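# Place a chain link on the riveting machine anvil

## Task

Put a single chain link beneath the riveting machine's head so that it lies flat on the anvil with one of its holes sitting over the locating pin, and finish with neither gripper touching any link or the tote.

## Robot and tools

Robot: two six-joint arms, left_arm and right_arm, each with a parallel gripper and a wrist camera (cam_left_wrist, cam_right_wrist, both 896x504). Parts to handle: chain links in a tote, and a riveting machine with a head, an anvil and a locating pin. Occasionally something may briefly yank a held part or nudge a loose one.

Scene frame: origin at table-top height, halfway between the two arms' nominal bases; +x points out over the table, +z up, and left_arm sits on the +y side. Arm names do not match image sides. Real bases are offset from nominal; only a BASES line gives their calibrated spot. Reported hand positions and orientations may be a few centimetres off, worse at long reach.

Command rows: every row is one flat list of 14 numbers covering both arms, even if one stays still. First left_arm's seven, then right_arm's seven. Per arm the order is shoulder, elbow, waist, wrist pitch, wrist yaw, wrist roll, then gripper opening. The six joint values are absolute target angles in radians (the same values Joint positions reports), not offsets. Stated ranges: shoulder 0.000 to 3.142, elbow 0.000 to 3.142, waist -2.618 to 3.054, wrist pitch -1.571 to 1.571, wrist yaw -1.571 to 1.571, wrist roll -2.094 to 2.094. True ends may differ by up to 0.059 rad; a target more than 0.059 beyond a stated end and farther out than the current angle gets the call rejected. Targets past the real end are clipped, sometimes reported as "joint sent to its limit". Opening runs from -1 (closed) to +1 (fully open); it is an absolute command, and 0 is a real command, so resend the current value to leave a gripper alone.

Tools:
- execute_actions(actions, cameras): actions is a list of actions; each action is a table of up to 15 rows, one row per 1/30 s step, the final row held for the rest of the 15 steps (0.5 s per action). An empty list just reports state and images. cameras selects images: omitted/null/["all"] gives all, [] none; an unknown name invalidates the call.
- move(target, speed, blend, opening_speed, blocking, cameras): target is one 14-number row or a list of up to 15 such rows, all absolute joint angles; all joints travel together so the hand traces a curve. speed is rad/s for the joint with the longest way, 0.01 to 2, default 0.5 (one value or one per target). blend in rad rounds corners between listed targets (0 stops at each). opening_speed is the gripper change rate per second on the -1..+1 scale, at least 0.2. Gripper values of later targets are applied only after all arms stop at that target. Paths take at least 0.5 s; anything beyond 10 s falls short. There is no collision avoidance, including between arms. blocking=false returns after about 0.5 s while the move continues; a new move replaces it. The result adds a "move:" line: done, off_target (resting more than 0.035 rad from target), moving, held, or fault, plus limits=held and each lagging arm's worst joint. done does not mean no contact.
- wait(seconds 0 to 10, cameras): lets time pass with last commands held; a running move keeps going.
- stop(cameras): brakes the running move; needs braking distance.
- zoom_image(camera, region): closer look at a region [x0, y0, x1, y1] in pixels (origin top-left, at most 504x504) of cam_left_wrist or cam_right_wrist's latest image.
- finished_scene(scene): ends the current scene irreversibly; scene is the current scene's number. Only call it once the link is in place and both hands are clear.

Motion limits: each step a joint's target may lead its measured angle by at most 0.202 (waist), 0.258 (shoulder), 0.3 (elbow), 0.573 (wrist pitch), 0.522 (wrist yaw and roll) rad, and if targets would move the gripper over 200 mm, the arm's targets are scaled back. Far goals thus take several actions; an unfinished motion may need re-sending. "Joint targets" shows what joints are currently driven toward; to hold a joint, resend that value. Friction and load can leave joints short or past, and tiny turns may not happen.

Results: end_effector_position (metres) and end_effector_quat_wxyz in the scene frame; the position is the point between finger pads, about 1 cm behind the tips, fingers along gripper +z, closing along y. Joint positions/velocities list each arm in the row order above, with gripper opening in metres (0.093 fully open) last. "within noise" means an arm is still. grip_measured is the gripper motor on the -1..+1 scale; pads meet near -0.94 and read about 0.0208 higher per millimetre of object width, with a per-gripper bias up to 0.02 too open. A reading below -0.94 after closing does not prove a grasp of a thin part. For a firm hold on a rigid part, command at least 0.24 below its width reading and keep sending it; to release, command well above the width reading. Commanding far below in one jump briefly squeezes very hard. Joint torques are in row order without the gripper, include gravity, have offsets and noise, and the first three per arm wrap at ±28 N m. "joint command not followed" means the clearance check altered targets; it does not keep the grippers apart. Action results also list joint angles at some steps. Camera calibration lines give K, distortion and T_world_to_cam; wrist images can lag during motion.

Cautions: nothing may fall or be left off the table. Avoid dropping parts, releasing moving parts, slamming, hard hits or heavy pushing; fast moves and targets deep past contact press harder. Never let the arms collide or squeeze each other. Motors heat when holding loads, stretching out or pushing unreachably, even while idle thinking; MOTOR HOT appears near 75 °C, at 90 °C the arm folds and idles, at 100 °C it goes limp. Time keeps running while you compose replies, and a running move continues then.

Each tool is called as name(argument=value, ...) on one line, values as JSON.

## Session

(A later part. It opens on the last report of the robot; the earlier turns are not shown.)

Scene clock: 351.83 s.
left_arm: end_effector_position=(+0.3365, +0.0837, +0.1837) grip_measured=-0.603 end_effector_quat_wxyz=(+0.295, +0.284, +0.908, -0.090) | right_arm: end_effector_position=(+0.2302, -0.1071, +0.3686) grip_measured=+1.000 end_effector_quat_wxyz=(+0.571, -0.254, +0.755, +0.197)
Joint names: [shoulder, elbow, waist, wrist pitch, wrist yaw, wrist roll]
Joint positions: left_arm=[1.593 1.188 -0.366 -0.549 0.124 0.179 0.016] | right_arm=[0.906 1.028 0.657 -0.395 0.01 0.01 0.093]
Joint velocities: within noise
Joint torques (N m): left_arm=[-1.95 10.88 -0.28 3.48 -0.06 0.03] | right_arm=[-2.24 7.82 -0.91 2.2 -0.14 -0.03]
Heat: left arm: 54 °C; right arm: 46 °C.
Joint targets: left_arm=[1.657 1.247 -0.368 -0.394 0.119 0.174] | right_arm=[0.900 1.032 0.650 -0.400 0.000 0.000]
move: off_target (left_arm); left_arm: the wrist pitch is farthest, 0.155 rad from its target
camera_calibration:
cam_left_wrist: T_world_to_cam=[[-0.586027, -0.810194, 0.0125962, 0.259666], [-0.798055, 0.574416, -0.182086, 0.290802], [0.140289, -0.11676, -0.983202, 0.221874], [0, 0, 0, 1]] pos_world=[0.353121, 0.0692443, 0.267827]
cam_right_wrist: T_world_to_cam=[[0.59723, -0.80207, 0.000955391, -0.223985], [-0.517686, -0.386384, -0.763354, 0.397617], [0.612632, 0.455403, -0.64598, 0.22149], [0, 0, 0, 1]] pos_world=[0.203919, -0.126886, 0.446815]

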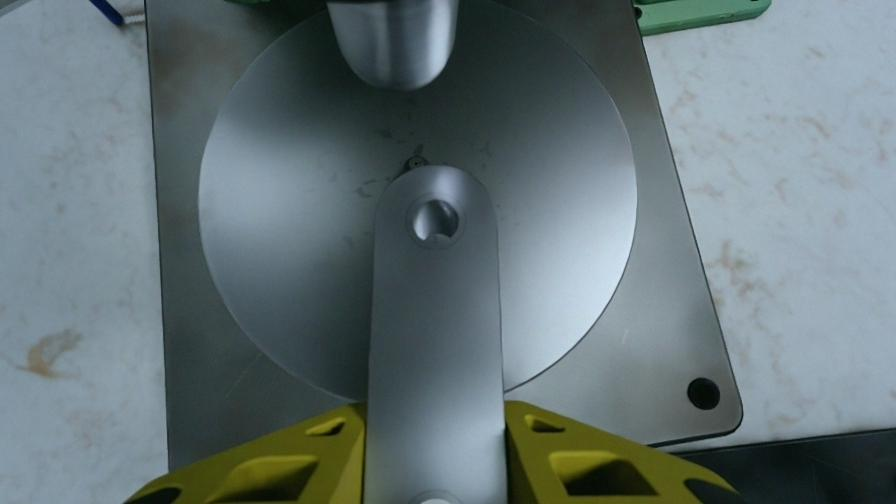

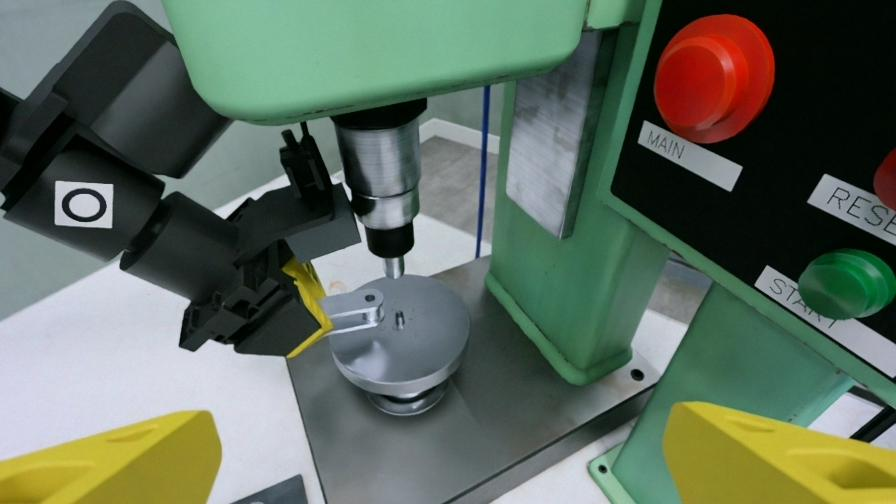

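move(target=[1.525,1.115,-0.347,-0.40,0.132,0.186,-0.85,0.9,1.032,0.65,-0.4,0.0,0.0,1.0], speed=0.25)

zoom_image(camera="cam_right_wrist", region=[300, 230, 480, 370])

Scene clock: 379.93 s.
left_arm: end_effector_position=(+0.3403, +0.0870, +0.1808) grip_measured=-0.603 end_effector_quat_wxyz=(+0.322, +0.278, +0.900, -0.092) | right_arm: end_effector_position=(+0.2302, -0.1071, +0.3686) grip_measured=+1.000 end_effector_quat_wxyz=(+0.571, -0.254, +0.755, +0.197)
Joint names: [shoulder, elbow, waist, wrist pitch, wrist yaw, wrist roll]
Joint positions: left_arm=[1.568 1.118 -0.354 -0.449 0.127 0.181 0.016] | right_arm=[0.906 1.028 0.657 -0.395 0.01 0.01 0.093]
Joint velocities: within noise
Joint torques (N m): left_arm=[-11.85 5.98 0.44 2.33 0.04 0.13] | right_arm=[-2.21 7.82 -0.9 2.2 -0.14 -0.03]
Heat: left arm: 52 °C; right arm: 46 °C.
Joint targets: left_arm=[1.525 1.115 -0.347 -0.400 0.132 0.186] | right_arm=[0.900 1.032 0.650 -0.400 0.000 0.000]
move: off_target (left_arm); left_arm: the wrist pitch is farthest, 0.049 rad from its target
camera_calibration:
cam_left_wrist: T_world_to_cam=[[-0.578873, -0.815416, 0.00134258, 0.264682], [-0.792717, 0.562371, -0.235241, 0.30027], [0.191064, -0.137239, -0.971936, 0.201303], [0, 0, 0, 1]] pos_world=[0.352785, 0.0745894, 0.265934]
cam_right_wrist: T_world_to_cam=[[0.59723, -0.80207, 0.000955391, -0.223985], [-0.517686, -0.386384, -0.763354, 0.397617], [0.612632, 0.455403, -0.64598, 0.22149], [0, 0, 0, 1]] pos_world=[0.203919, -0.126886, 0.446815]

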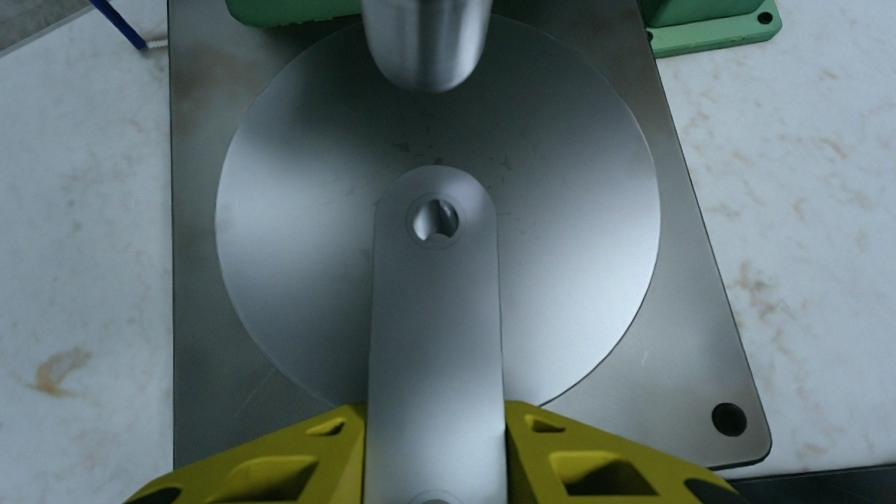

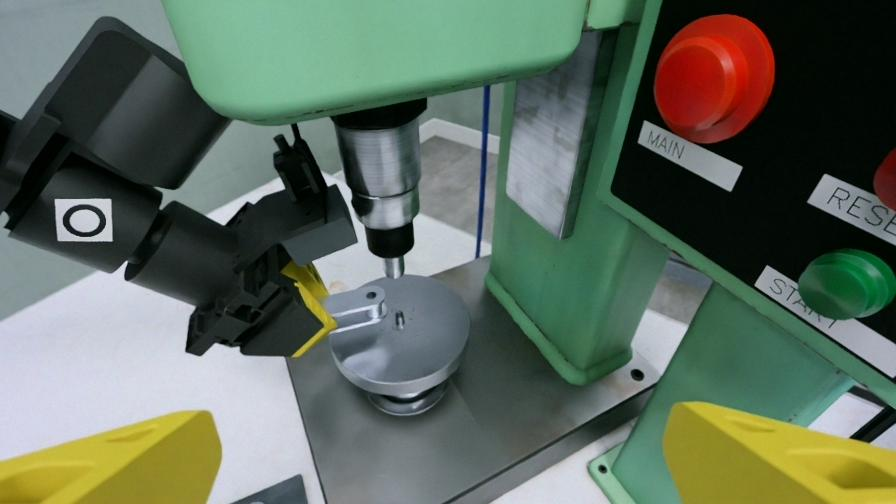

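Scaled by 2.800 from the camera's 896x504 image, which has a finer 1280x720 frame.

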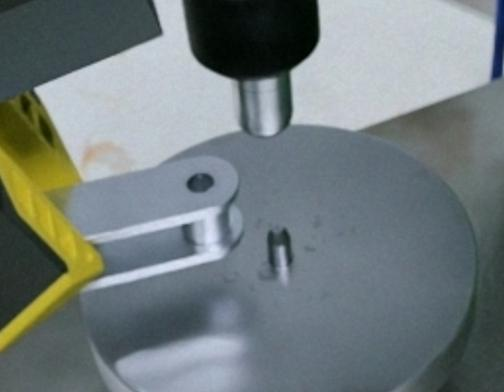

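move(target=[1.583,1.04,-0.346,-0.315,0.129,0.190,-0.85,0.9,1.032,0.65,-0.4,0.0,0.0,1.0], speed=0.15, cameras=["cam_right_wrist"])

zoom_image(camera="cam_right_wrist", region=[300, 230, 480, 370])

Scene clock: 396.53 s.
left_arm: end_effector_position=(+0.3383, +0.0878, +0.1610) grip_measured=-0.603 end_effector_quat_wxyz=(+0.323, +0.278, +0.900, -0.092) | right_arm: end_effector_position=(+0.2302, -0.1071, +0.3686) grip_measured=+1.000 end_effector_quat_wxyz=(+0.571, -0.254, +0.755, +0.197)
Joint names: [shoulder, elbow, waist, wrist pitch, wrist yaw, wrist roll]
Joint positions: left_arm=[1.578 1.046 -0.354 -0.365 0.127 0.181 0.016] | right_arm=[0.906 1.028 0.657 -0.395 0.01 0.01 0.093]
Joint velocities: within noise
Joint torques (N m): left_arm=[-7.31 5.75 0.51 2.33 -0.01 0.17] | right_arm=[-2.24 7.83 -0.91 2.21 -0.14 -0.03]
Heat: left arm: 51 °C; right arm: 46 °C.
Joint targets: left_arm=[1.583 1.040 -0.346 -0.315 0.129 0.190] | right_arm=[0.900 1.032 0.650 -0.400 0.000 0.000]
move: off_target (left_arm); left_arm: the wrist pitch is farthest, 0.050 rad from its target
camera_calibration:
cam_right_wrist: T_world_to_cam=[[0.59723, -0.80207, 0.000955391, -0.223985], [-0.517686, -0.386384, -0.763354, 0.397617], [0.612632, 0.455403, -0.64598, 0.22149], [0, 0, 0, 1]] pos_world=[0.203919, -0.126886, 0.446815]
Images, in order (width x height): cam_right_wrist 896x504.

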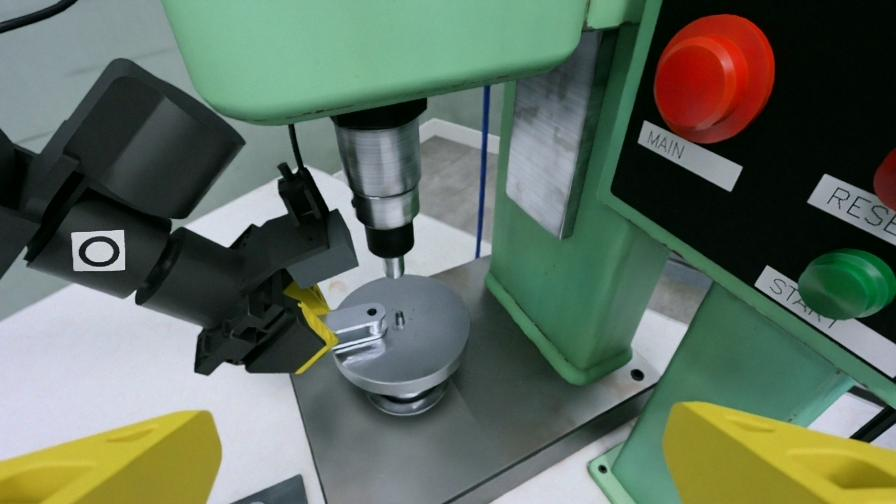

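Scaled by 2.800 from the camera's 896x504 image, which has a finer 1280x720 frame.

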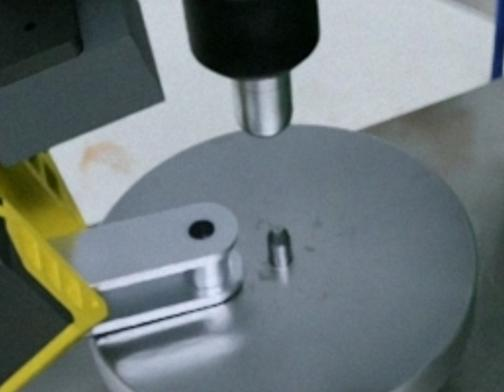

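move(target=[1.583,1.012,-0.346,-0.285,0.129,0.190,-0.85,0.9,1.032,0.65,-0.4,0.0,0.0,1.0], speed=0.06, cameras=["cam_right_wrist"])

zoom_image(camera="cam_right_wrist", region=[300, 250, 460, 370])

Scene clock: 402.30 s.
left_arm: end_effector_position=(+0.3402, +0.0871, +0.1585) grip_measured=-0.603 end_effector_quat_wxyz=(+0.332, +0.278, +0.897, -0.092) | right_arm: end_effector_position=(+0.2302, -0.1071, +0.3686) grip_measured=+1.000 end_effector_quat_wxyz=(+0.571, -0.254, +0.755, +0.197)
Joint names: [shoulder, elbow, waist, wrist pitch, wrist yaw, wrist roll]
Joint positions: left_arm=[1.578 1.023 -0.354 -0.321 0.127 0.181 0.016] | right_arm=[0.906 1.028 0.657 -0.395 0.01 0.01 0.093]
Joint velocities: within noise
Joint torques (N m): left_arm=[-7.28 5.35 0.51 2.21 -0.01 0.18] | right_arm=[-2.21 7.82 -0.88 2.2 -0.14 -0.03]
Heat: left arm: 50 °C; right arm: 47 °C.
Joint targets: left_arm=[1.583 1.012 -0.346 -0.285 0.129 0.190] | right_arm=[0.900 1.032 0.650 -0.400 0.000 0.000]
move: off_target (left_arm); left_arm: the wrist pitch is farthest, 0.036 rad from its target
camera_calibration:
cam_right_wrist: T_world_to_cam=[[0.59723, -0.80207, 0.000955391, -0.223985], [-0.517686, -0.386384, -0.763354, 0.397617], [0.612632, 0.455403, -0.64598, 0.22149], [0, 0, 0, 1]] pos_world=[0.203919, -0.126886, 0.446815]
Images, in order (width x height): cam_right_wrist 896x504.

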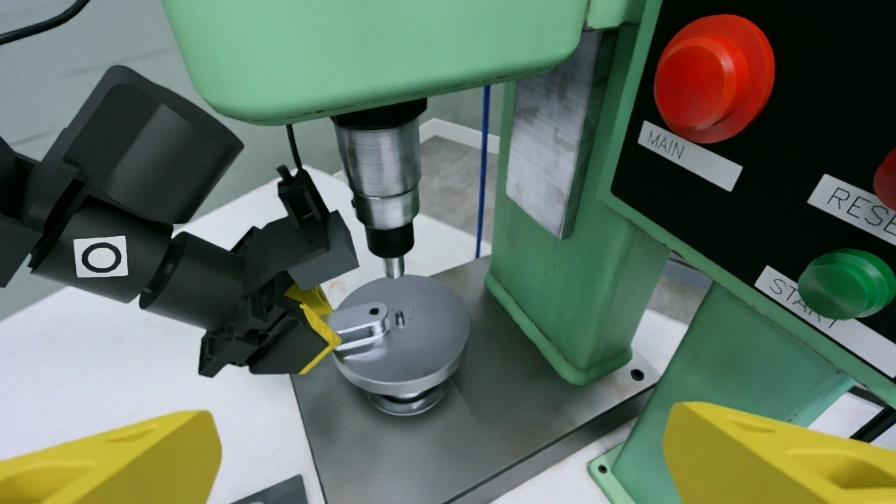

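Scaled by 3.150 from the camera's 896x504 image, which has a finer 1280x720 frame.

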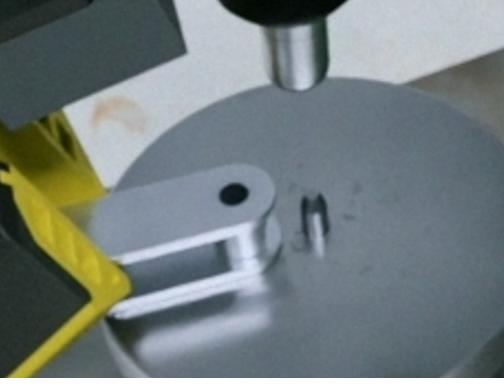

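move(target=[1.583,0.985,-0.346,-0.27,0.129,0.190,-0.85,0.9,1.032,0.65,-0.4,0.0,0.0,1.0], speed=0.06, cameras=["cam_right_wrist"])

zoom_image(camera="cam_right_wrist", region=[300, 250, 460, 370])

Scene clock: 407.23 s.
left_arm: end_effector_position=(+0.3426, +0.0859, +0.1577) grip_measured=-0.604 end_effector_quat_wxyz=(+0.343, +0.278, +0.893, -0.094) | right_arm: end_effector_position=(+0.2302, -0.1071, +0.3686) grip_measured=+1.000 end_effector_quat_wxyz=(+0.571, -0.254, +0.755, +0.197)
Joint names: [shoulder, elbow, waist, wrist pitch, wrist yaw, wrist roll]
Joint positions: left_arm=[1.578 1.004 -0.354 -0.281 0.128 0.181 0.016] | right_arm=[0.906 1.028 0.657 -0.395 0.01 0.01 0.093]
Joint velocities: within noise
Joint torques (N m): left_arm=[-7.24 4.68 0.5 1.93 -0.01 0.17] | right_arm=[-2.28 7.82 -0.9 2.19 -0.14 -0.04]
Heat: left arm: 50 °C; right arm: 47 °C.
Joint targets: left_arm=[1.583 0.985 -0.346 -0.270 0.129 0.190] | right_arm=[0.900 1.032 0.650 -0.400 0.000 0.000]
move: done
camera_calibration:
cam_right_wrist: T_world_to_cam=[[0.59723, -0.80207, 0.000955391, -0.223985], [-0.517686, -0.386384, -0.763354, 0.397617], [0.612632, 0.455403, -0.64598, 0.22149], [0, 0, 0, 1]] pos_world=[0.203919, -0.126886, 0.446815]
Images, in order (width x height): cam_right_wrist 896x504.

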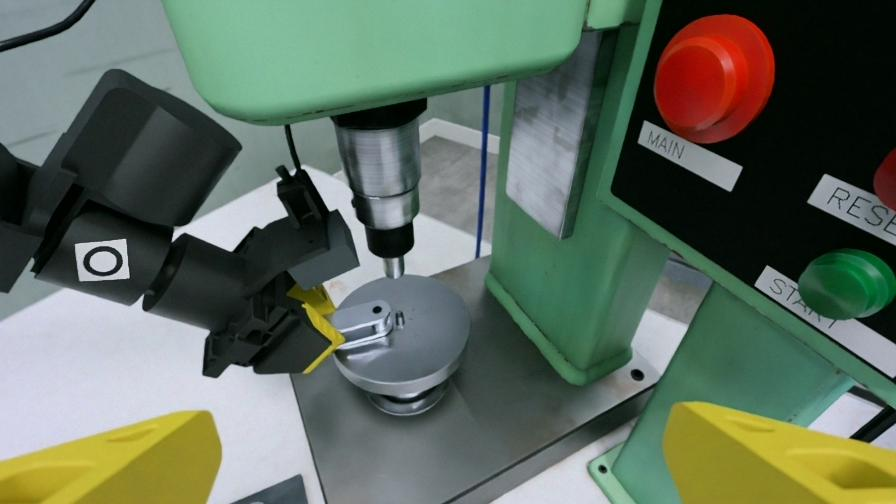

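Scaled by 3.150 from the camera's 896x504 image, which has a finer 1280x720 frame.

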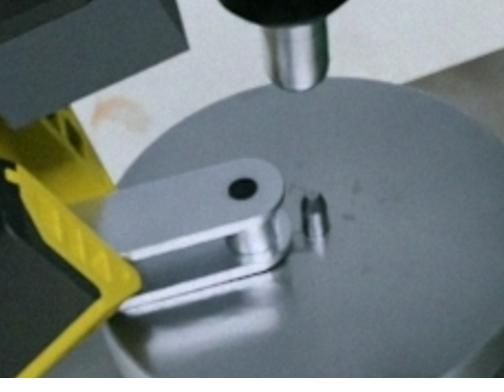

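move(target=[1.583,1.010,-0.346,-0.305,0.129,0.190,-0.85,0.9,1.032,0.65,-0.4,0.0,0.0,1.0], speed=0.06, cameras=["cam_left_wrist"])

zoom_image(camera="cam_left_wrist", region=[340, 50, 520, 260])

Scene clock: 417.63 s.
left_arm: end_effector_position=(+0.3426, +0.0859, +0.1577) grip_measured=-0.604 end_effector_quat_wxyz=(+0.343, +0.278, +0.893, -0.094) | right_arm: end_effector_position=(+0.2302, -0.1071, +0.3686) grip_measured=+1.000 end_effector_quat_wxyz=(+0.571, -0.254, +0.755, +0.197)
Joint names: [shoulder, elbow, waist, wrist pitch, wrist yaw, wrist roll]
Joint positions: left_arm=[1.578 1.004 -0.354 -0.281 0.128 0.181 0.016] | right_arm=[0.906 1.028 0.657 -0.395 0.01 0.01 0.093]
Joint velocities: within noise
Joint torques (N m): left_arm=[-7.24 6.64 0.53 1.54 -0.01 0.17] | right_arm=[-2.25 7.82 -0.92 2.2 -0.15 -0.04]
Heat: left arm: 48 °C; right arm: 47 °C.
Joint targets: left_arm=[1.583 1.010 -0.346 -0.305 0.129 0.190] | right_arm=[0.900 1.032 0.650 -0.400 0.000 0.000]
move: done
camera_calibration:
cam_left_wrist: T_world_to_cam=[[-0.579318, -0.815055, -0.00865004, 0.266823], [-0.781643, 0.558516, -0.277658, 0.300462], [0.231138, -0.154091, -0.960641, 0.16425], [0, 0, 0, 1]] pos_world=[0.351465, 0.074972, 0.243519]
Images, in order (width x height): cam_left_wrist 896x504.

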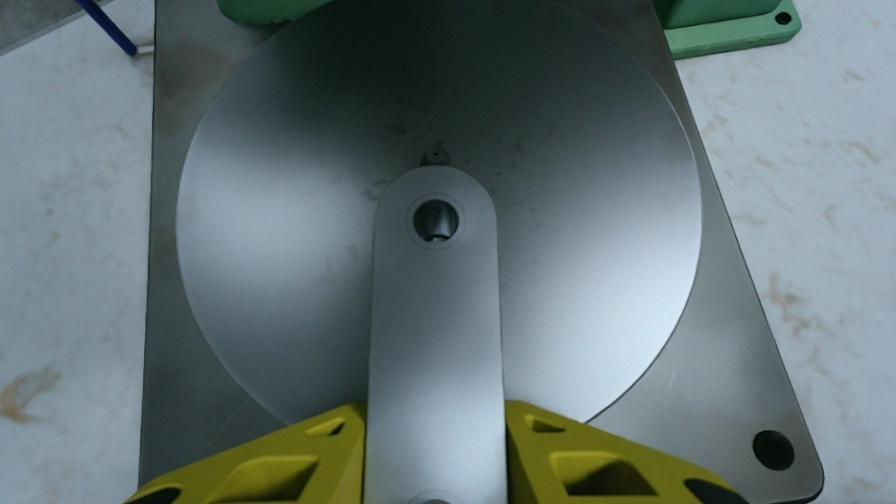

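Scaled by 2.400 from the camera's 896x504 image, which has a finer 1280x720 frame.

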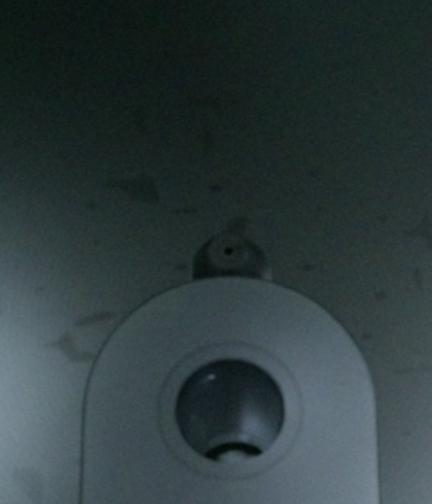

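move(target=[1.583,1.018,-0.346,-0.335,0.129,0.190,-0.85,0.9,1.032,0.65,-0.4,0.0,0.0,1.0], speed=0.06, cameras=["cam_right_wrist"])

zoom_image(camera="cam_right_wrist", region=[300, 250, 460, 370])

Scene clock: 422.30 s.
left_arm: end_effector_position=(+0.3423, +0.0860, +0.1574) grip_measured=-0.604 end_effector_quat_wxyz=(+0.342, +0.278, +0.893, -0.094) | right_arm: end_effector_position=(+0.2302, -0.1071, +0.3686) grip_measured=+1.000 end_effector_quat_wxyz=(+0.571, -0.254, +0.755, +0.197)
Joint names: [shoulder, elbow, waist, wrist pitch, wrist yaw, wrist roll]
Joint positions: left_arm=[1.578 1.004 -0.354 -0.283 0.128 0.181 0.016] | right_arm=[0.906 1.028 0.657 -0.395 0.01 0.01 0.093]
Joint velocities: within noise
Joint torques (N m): left_arm=[-7.28 7.25 0.53 1.2 -0.02 0.17] | right_arm=[-2.22 7.82 -0.91 2.2 -0.14 -0.03]
Heat: left arm: 48 °C; right arm: 47 °C.
Joint targets: left_arm=[1.583 1.018 -0.346 -0.335 0.129 0.190] | right_arm=[0.900 1.032 0.650 -0.400 0.000 0.000]
move: off_target (left_arm); left_arm: the wrist pitch is farthest, 0.052 rad from its target
camera_calibration:
cam_right_wrist: T_world_to_cam=[[0.59723, -0.80207, 0.000955391, -0.223985], [-0.517686, -0.386384, -0.763354, 0.397617], [0.612632, 0.455403, -0.64598, 0.22149], [0, 0, 0, 1]] pos_world=[0.203919, -0.126886, 0.446815]
Images, in order (width x height): cam_right_wrist 896x504.

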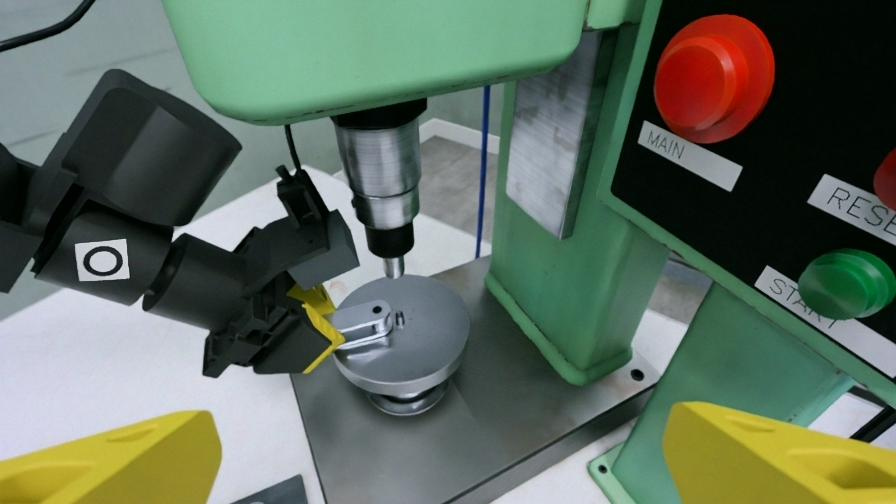

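Scaled by 3.150 from the camera's 896x504 image, which has a finer 1280x720 frame.

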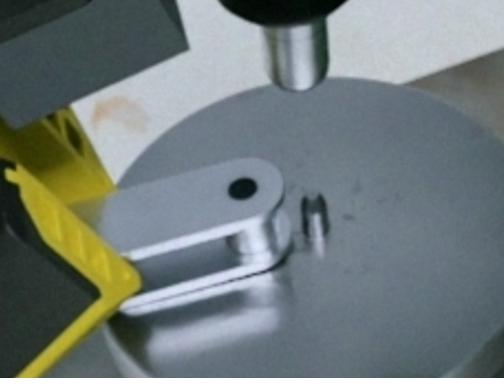

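move(target=[1.578,1.03,-0.346,-0.365,0.129,0.190,-0.85,0.9,1.032,0.65,-0.4,0.0,0.0,1.0], speed=0.06, cameras=["cam_right_wrist"])

zoom_image(camera="cam_right_wrist", region=[300, 250, 460, 370])

Scene clock: 426.20 s.
left_arm: end_effector_position=(+0.3410, +0.0865, +0.1574) grip_measured=-0.604 end_effector_quat_wxyz=(+0.337, +0.278, +0.895, -0.093) | right_arm: end_effector_position=(+0.2302, -0.1071, +0.3686) grip_measured=+1.000 end_effector_quat_wxyz=(+0.571, -0.254, +0.755, +0.197)
Joint names: [shoulder, elbow, waist, wrist pitch, wrist yaw, wrist roll]
Joint positions: left_arm=[1.578 1.012 -0.354 -0.3 0.128 0.181 0.016] | right_arm=[0.906 1.028 0.657 -0.395 0.01 0.01 0.093]
Joint velocities: within noise
Joint torques (N m): left_arm=[-7.75 7.64 0.54 1.04 -0.01 0.17] | right_arm=[-2.22 7.8 -0.94 2.2 -0.14 -0.03]
Heat: left arm: 48 °C; right arm: 47 °C.
Joint targets: left_arm=[1.578 1.030 -0.346 -0.365 0.129 0.190] | right_arm=[0.900 1.032 0.650 -0.400 0.000 0.000]
move: off_target (left_arm); left_arm: the wrist pitch is farthest, 0.065 rad from its target
camera_calibration:
cam_right_wrist: T_world_to_cam=[[0.59723, -0.80207, 0.000955391, -0.223985], [-0.517686, -0.386384, -0.763354, 0.397617], [0.612632, 0.455403, -0.64598, 0.22149], [0, 0, 0, 1]] pos_world=[0.203919, -0.126886, 0.446815]
Images, in order (width x height): cam_right_wrist 896x504.

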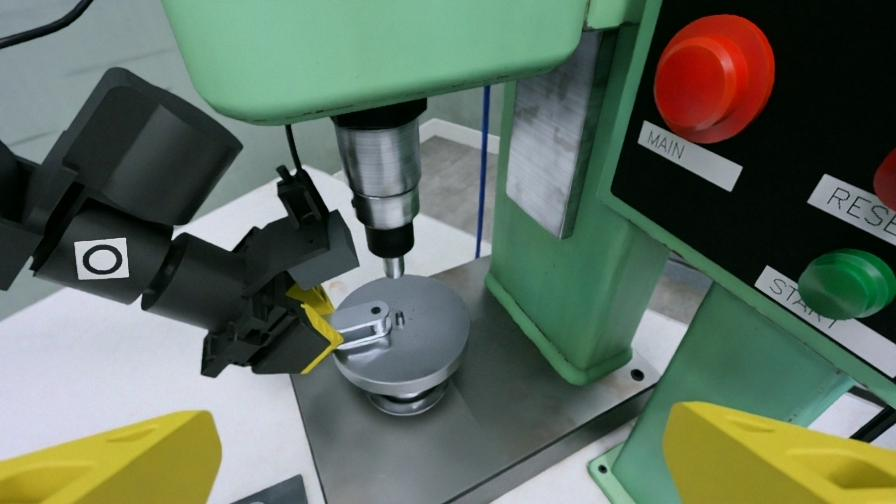

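Scaled by 3.150 from the camera's 896x504 image, which has a finer 1280x720 frame.

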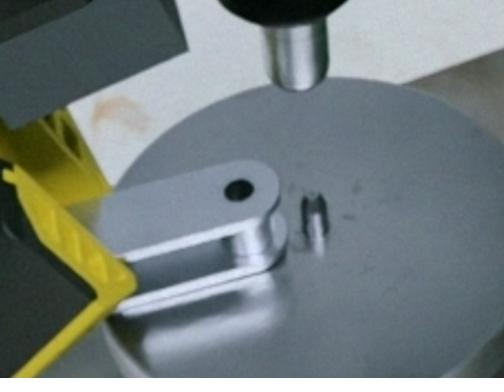

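move(target=[1.578,1.02,-0.354,-0.32,0.129,0.185,-0.1,0.9,1.032,0.65,-0.4,0.0,0.0,1.0], speed=0.06, opening_speed=0.5)

zoom_image(camera="cam_right_wrist", region=[300, 250, 460, 370])

Scene clock: 449.40 s.
left_arm: end_effector_position=(+0.3383, +0.0876, +0.1550) grip_measured=-0.102 end_effector_quat_wxyz=(+0.329, +0.278, +0.898, -0.093) | right_arm: end_effector_position=(+0.2302, -0.1071, +0.3686) grip_measured=+1.000 end_effector_quat_wxyz=(+0.571, -0.254, +0.755, +0.197)
Joint names: [shoulder, elbow, waist, wrist pitch, wrist yaw, wrist roll]
Joint positions: left_arm=[1.578 1.012 -0.354 -0.316 0.128 0.181 0.04] | right_arm=[0.906 1.028 0.657 -0.395 0.01 0.01 0.093]
Joint velocities: within noise
Joint torques (N m): left_arm=[-7.71 6.8 -0.14 1.73 -0.01 0.12] | right_arm=[-2.24 7.82 -0.92 2.2 -0.15 -0.03]
Heat: left arm: 49 °C; right arm: 47 °C.
Joint targets: left_arm=[1.578 1.020 -0.354 -0.320 0.129 0.185] | right_arm=[0.900 1.032 0.650 -0.400 0.000 0.000]
move: done
camera_calibration:
cam_left_wrist: T_world_to_cam=[[-0.579456, -0.815001, -0.00183895, 0.264677], [-0.788592, 0.561246, -0.251249, 0.293453], [0.2058, -0.144138, -0.967921, 0.171765], [0, 0, 0, 1]] pos_world=[0.349434, 0.0757701, 0.240471]
cam_right_wrist: T_world_to_cam=[[0.59723, -0.80207, 0.000955391, -0.223985], [-0.517686, -0.386384, -0.763354, 0.397617], [0.612632, 0.455403, -0.64598, 0.22149], [0, 0, 0, 1]] pos_world=[0.203919, -0.126886, 0.446815]

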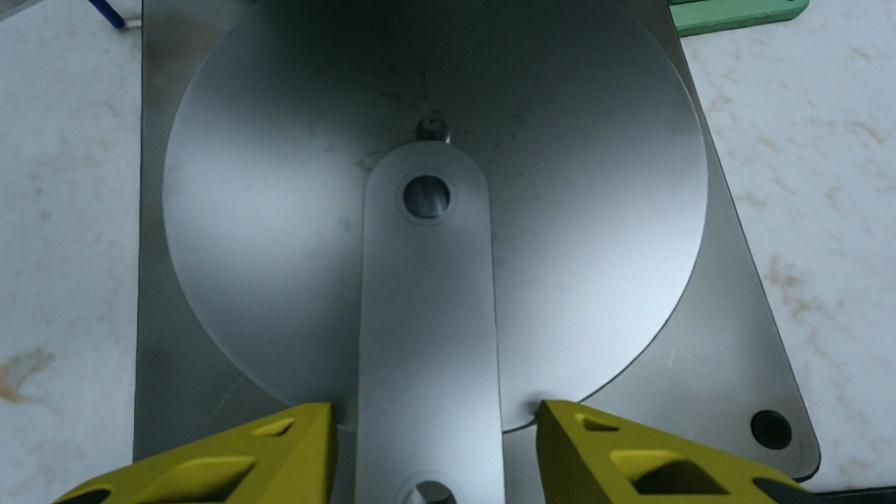

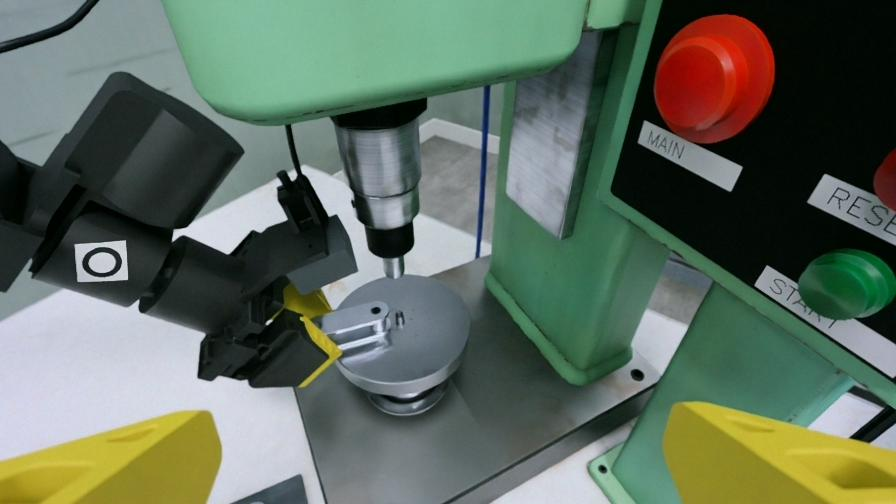

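Scaled by 3.150 from the camera's 896x504 image, which has a finer 1280x720 frame.

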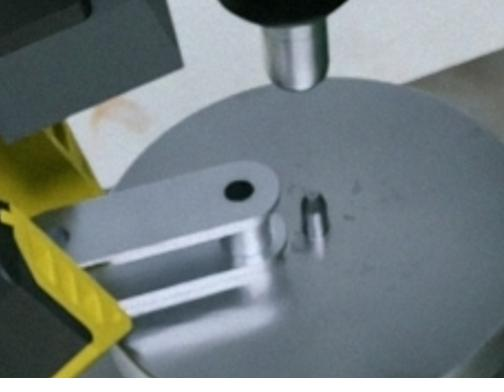

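move(target=[1.20,0.615,-0.268,0.0,0.236,0.20,-0.1,0.9,1.032,0.65,-0.4,0.0,0.0,1.0], speed=0.4)

zoom_image(camera="cam_left_wrist", region=[300, 100, 560, 400])

Scene clock: 454.60 s.
left_arm: end_effector_position=(+0.2929, +0.1190, +0.1773) grip_measured=-0.102 end_effector_quat_wxyz=(+0.444, +0.260, +0.848, -0.124) | right_arm: end_effector_position=(+0.2302, -0.1071, +0.3686) grip_measured=+1.000 end_effector_quat_wxyz=(+0.571, -0.254, +0.755, +0.197)
Joint names: [shoulder, elbow, waist, wrist pitch, wrist yaw, wrist roll]
Joint positions: left_arm=[1.222 0.624 -0.275 -0.033 0.223 0.186 0.04] | right_arm=[0.906 1.028 0.657 -0.395 0.01 0.01 0.093]
Joint velocities: within noise
Joint torques (N m): left_arm=[-6.53 5.61 0.43 2.48 0.12 0.21] | right_arm=[-2.24 7.82 -0.9 2.2 -0.14 -0.03]
Heat: left arm: 49 °C; right arm: 47 °C.
Joint targets: left_arm=[1.200 0.615 -0.268 0.000 0.236 0.200] | right_arm=[0.900 1.032 0.650 -0.400 0.000 0.000]
move: done
camera_calibration:
cam_left_wrist: T_world_to_cam=[[-0.573272, -0.819273, -0.0122961, 0.264581], [-0.710306, 0.504393, -0.490972, 0.271985], [0.408442, -0.272726, -0.871089, 0.14595], [0, 0, 0, 1]] pos_world=[0.285257, 0.119381, 0.263925]
cam_right_wrist: T_world_to_cam=[[0.59723, -0.80207, 0.000955391, -0.223985], [-0.517686, -0.386384, -0.763354, 0.397617], [0.612632, 0.455403, -0.64598, 0.22149], [0, 0, 0, 1]] pos_world=[0.203919, -0.126886, 0.446815]

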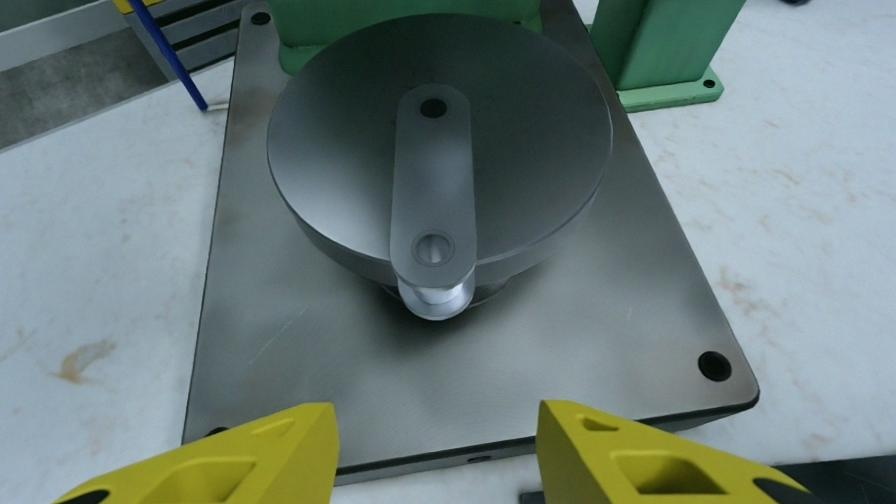

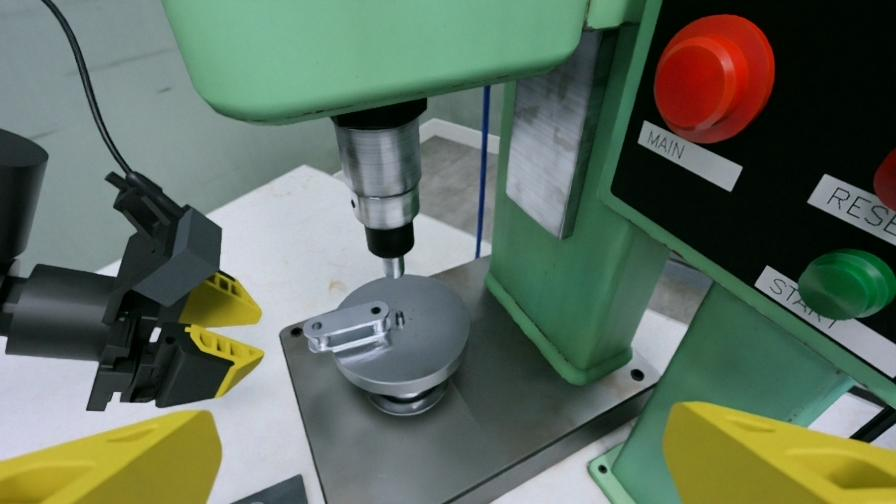

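Scaled by 1.680 from the camera's 896x504 image, which has a finer 1280x720 frame.

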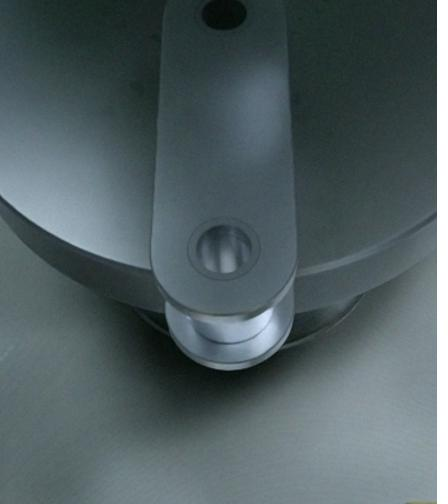

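move(target=[1.488,0.755,-0.331,0.160,0.189,0.157,-0.1,0.9,1.032,0.65,-0.4,0.0,0.0,1.0], speed=0.2)

zoom_image(camera="cam_right_wrist", region=[260, 250, 460, 370])

Scene clock: 472.77 s.
left_arm: end_effector_position=(+0.3328, +0.0903, +0.1527) grip_measured=-0.102 end_effector_quat_wxyz=(+0.439, +0.270, +0.848, -0.127) | right_arm: end_effector_position=(+0.2302, -0.1071, +0.3686) grip_measured=+1.000 end_effector_quat_wxyz=(+0.571, -0.254, +0.755, +0.197)
Joint names: [shoulder, elbow, waist, wrist pitch, wrist yaw, wrist roll]
Joint positions: left_arm=[1.481 0.718 -0.324 0.127 0.199 0.172 0.04] | right_arm=[0.906 1.028 0.657 -0.395 0.01 0.01 0.093]
Joint velocities: within noise
Joint torques (N m): left_arm=[-5.89 8.94 -0.7 2.46 -0.12 -0.07] | right_arm=[-2.21 7.83 -0.91 2.19 -0.14 -0.04]
Heat: left arm: 48 °C; right arm: 47 °C.
Joint targets: left_arm=[1.488 0.755 -0.331 0.160 0.189 0.157] | right_arm=[0.900 1.032 0.650 -0.400 0.000 0.000]
move: off_target (left_arm); left_arm: the elbow is farthest, 0.037 rad from its target
camera_calibration:
cam_left_wrist: T_world_to_cam=[[-0.590425, -0.80699, -0.0129041, 0.268361], [-0.703038, 0.522091, -0.482865, 0.297454], [0.396404, -0.276023, -0.8756, 0.105406], [0, 0, 0, 1]] pos_world=[0.325785, 0.0903611, 0.239387]
cam_right_wrist: T_world_to_cam=[[0.59723, -0.80207, 0.000955391, -0.223985], [-0.517686, -0.386384, -0.763354, 0.397617], [0.612632, 0.455403, -0.64598, 0.22149], [0, 0, 0, 1]] pos_world=[0.203919, -0.126886, 0.446815]

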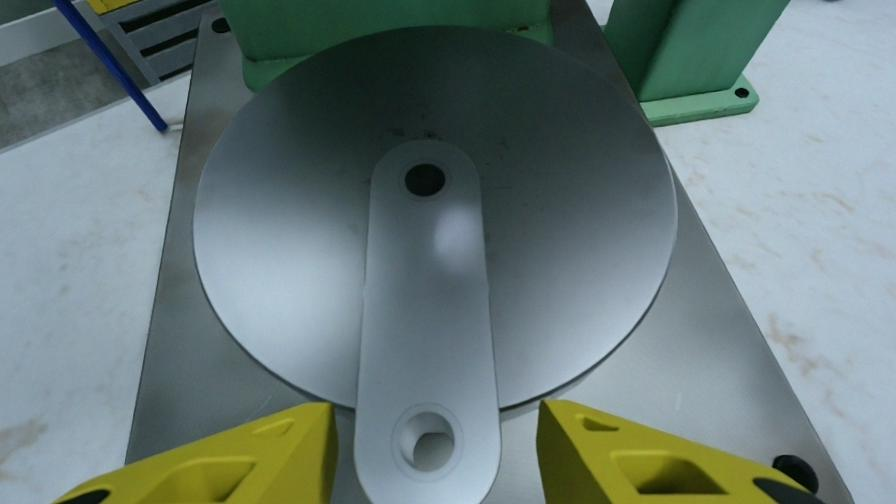

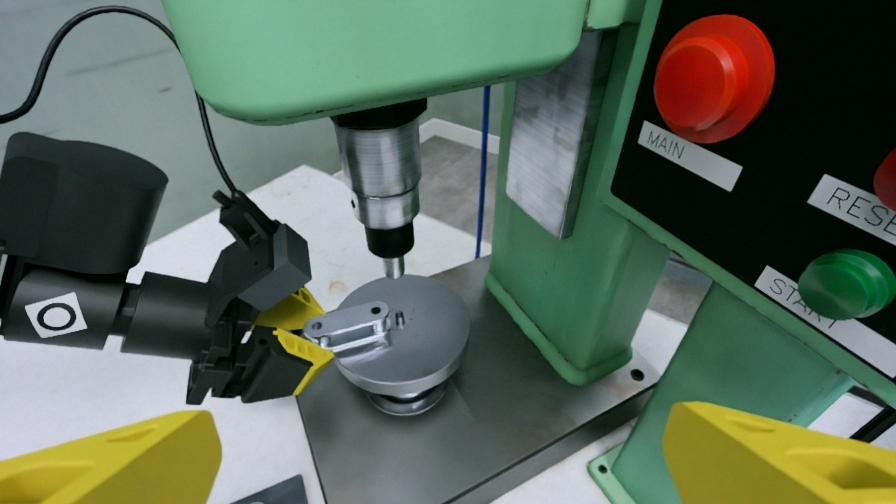

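Scaled by 2.520 from the camera's 896x504 image, which has a finer 1280x720 frame.

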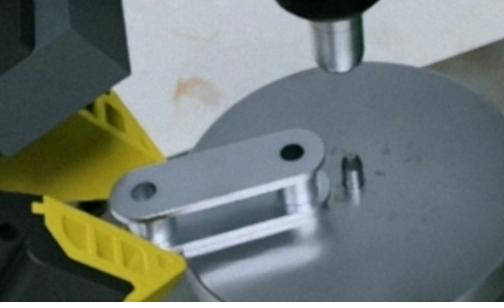

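move(target=[1.488,0.768,-0.327,0.160,0.189,0.157,-0.1,0.9,1.032,0.65,-0.4,0.0,0.0,1.0], speed=0.1, cameras=[])

move(target=[1.488,0.768,-0.327,0.160,0.189,0.157,-0.85,0.9,1.032,0.65,-0.4,0.0,0.0,1.0], speed=0.1, opening_speed=0.6)

zoom_image(camera="cam_right_wrist", region=[260, 250, 460, 370])

Scene clock: 482.47 s.
left_arm: end_effector_position=(+0.3365, +0.0891, +0.1587) grip_measured=-0.102 end_effector_quat_wxyz=(+0.446, +0.269, +0.844, -0.127) | right_arm: end_effector_position=(+0.2302, -0.1071, +0.3686) grip_measured=+1.000 end_effector_quat_wxyz=(+0.571, -0.254, +0.755, +0.197)
Joint names: [shoulder, elbow, waist, wrist pitch, wrist yaw, wrist roll]
Joint positions: left_arm=[1.481 0.731 -0.324 0.129 0.198 0.171 0.04] | right_arm=[0.906 1.028 0.657 -0.395 0.01 0.01 0.093]
Joint velocities: within noise
Joint torques (N m): left_arm=[-5.94 8.94 -0.38 2.47 -0.12 -0.07] | right_arm=[-2.25 7.77 -0.91 2.2 -0.15 -0.03]
Heat: left arm: 48 °C; right arm: 47 °C.
Joint targets: left_arm=[1.488 0.768 -0.327 0.160 0.189 0.157] | right_arm=[0.900 1.032 0.650 -0.400 0.000 0.000]
move: off_target (left_arm); left_arm: the elbow is farthest, 0.037 rad from its target
No camera images: "cameras" was empty.

Scene clock: 483.93 s.
left_arm: end_effector_position=(+0.3367, +0.0892, +0.1588) grip_measured=-0.599 end_effector_quat_wxyz=(+0.446, +0.269, +0.844, -0.127) | right_arm: end_effector_position=(+0.2302, -0.1071, +0.3686) grip_measured=+1.000 end_effector_quat_wxyz=(+0.571, -0.254, +0.755, +0.197)
Joint names: [shoulder, elbow, waist, wrist pitch, wrist yaw, wrist roll]
Joint positions: left_arm=[1.481 0.731 -0.324 0.129 0.198 0.17 0.016] | right_arm=[0.906 1.028 0.657 -0.395 0.01 0.01 0.093]
Joint velocities: within noise
Joint torques (N m): left_arm=[-5.93 8.91 -0.38 2.46 -0.11 -0.05] | right_arm=[-2.24 7.82 -0.9 2.2 -0.14 -0.03]
Heat: left arm: 48 °C; right arm: 47 °C.
Joint targets: left_arm=[1.488 0.768 -0.327 0.160 0.189 0.157] | right_arm=[0.900 1.032 0.650 -0.400 0.000 0.000]
move: off_target (left_arm); left_arm: the elbow is farthest, 0.037 rad from its target
camera_calibration:
cam_left_wrist: T_world_to_cam=[[-0.588749, -0.80814, -0.0168304, 0.269915], [-0.696821, 0.517983, -0.496119, 0.30407], [0.409651, -0.280362, -0.868092, 0.103634], [0, 0, 0, 1]] pos_world=[0.328341, 0.089681, 0.245362]
cam_right_wrist: T_world_to_cam=[[0.59723, -0.80207, 0.000955391, -0.223985], [-0.517686, -0.386384, -0.763354, 0.397617], [0.612632, 0.455403, -0.64598, 0.22149], [0, 0, 0, 1]] pos_world=[0.203919, -0.126886, 0.446815]

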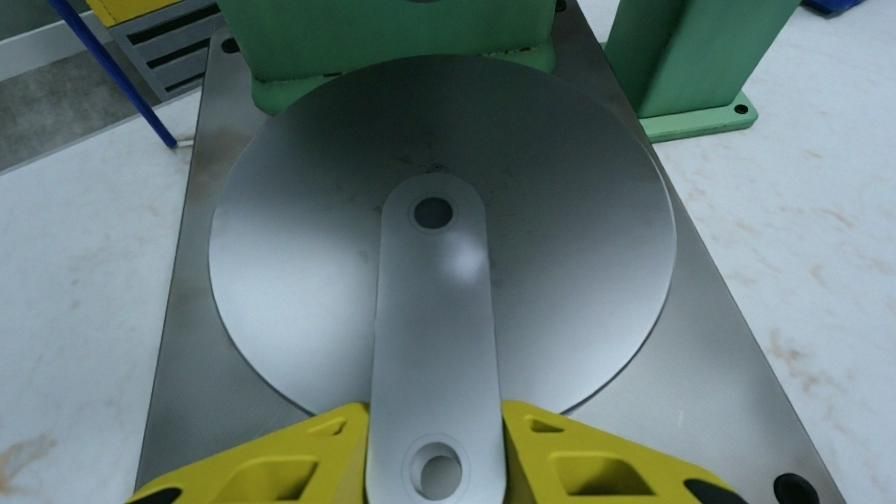

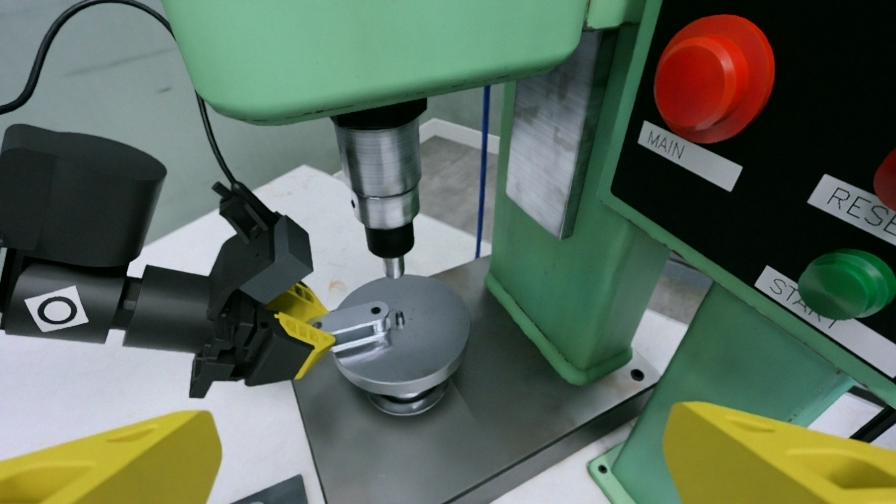

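Scaled by 2.520 from the camera's 896x504 image, which has a finer 1280x720 frame.

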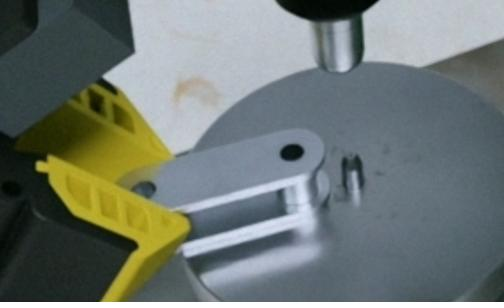

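zoom_image(camera="cam_right_wrist", region=[300, 290, 420, 350])

zoom_image(camera="cam_left_wrist", region=[350, 130, 530, 250])

Scaled by 4.200 from the camera's 896x504 image, which has a finer 1280x720 frame.

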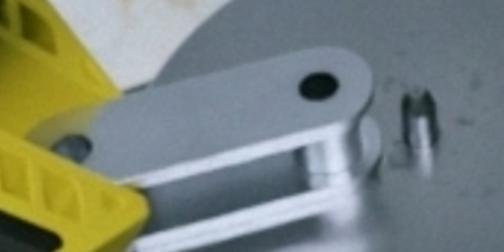

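Scaled by 2.800 from the camera's 896x504 image, which has a finer 1280x720 frame.

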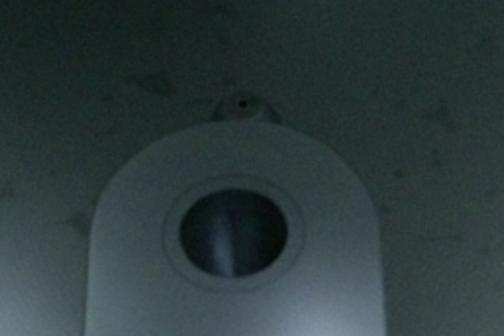

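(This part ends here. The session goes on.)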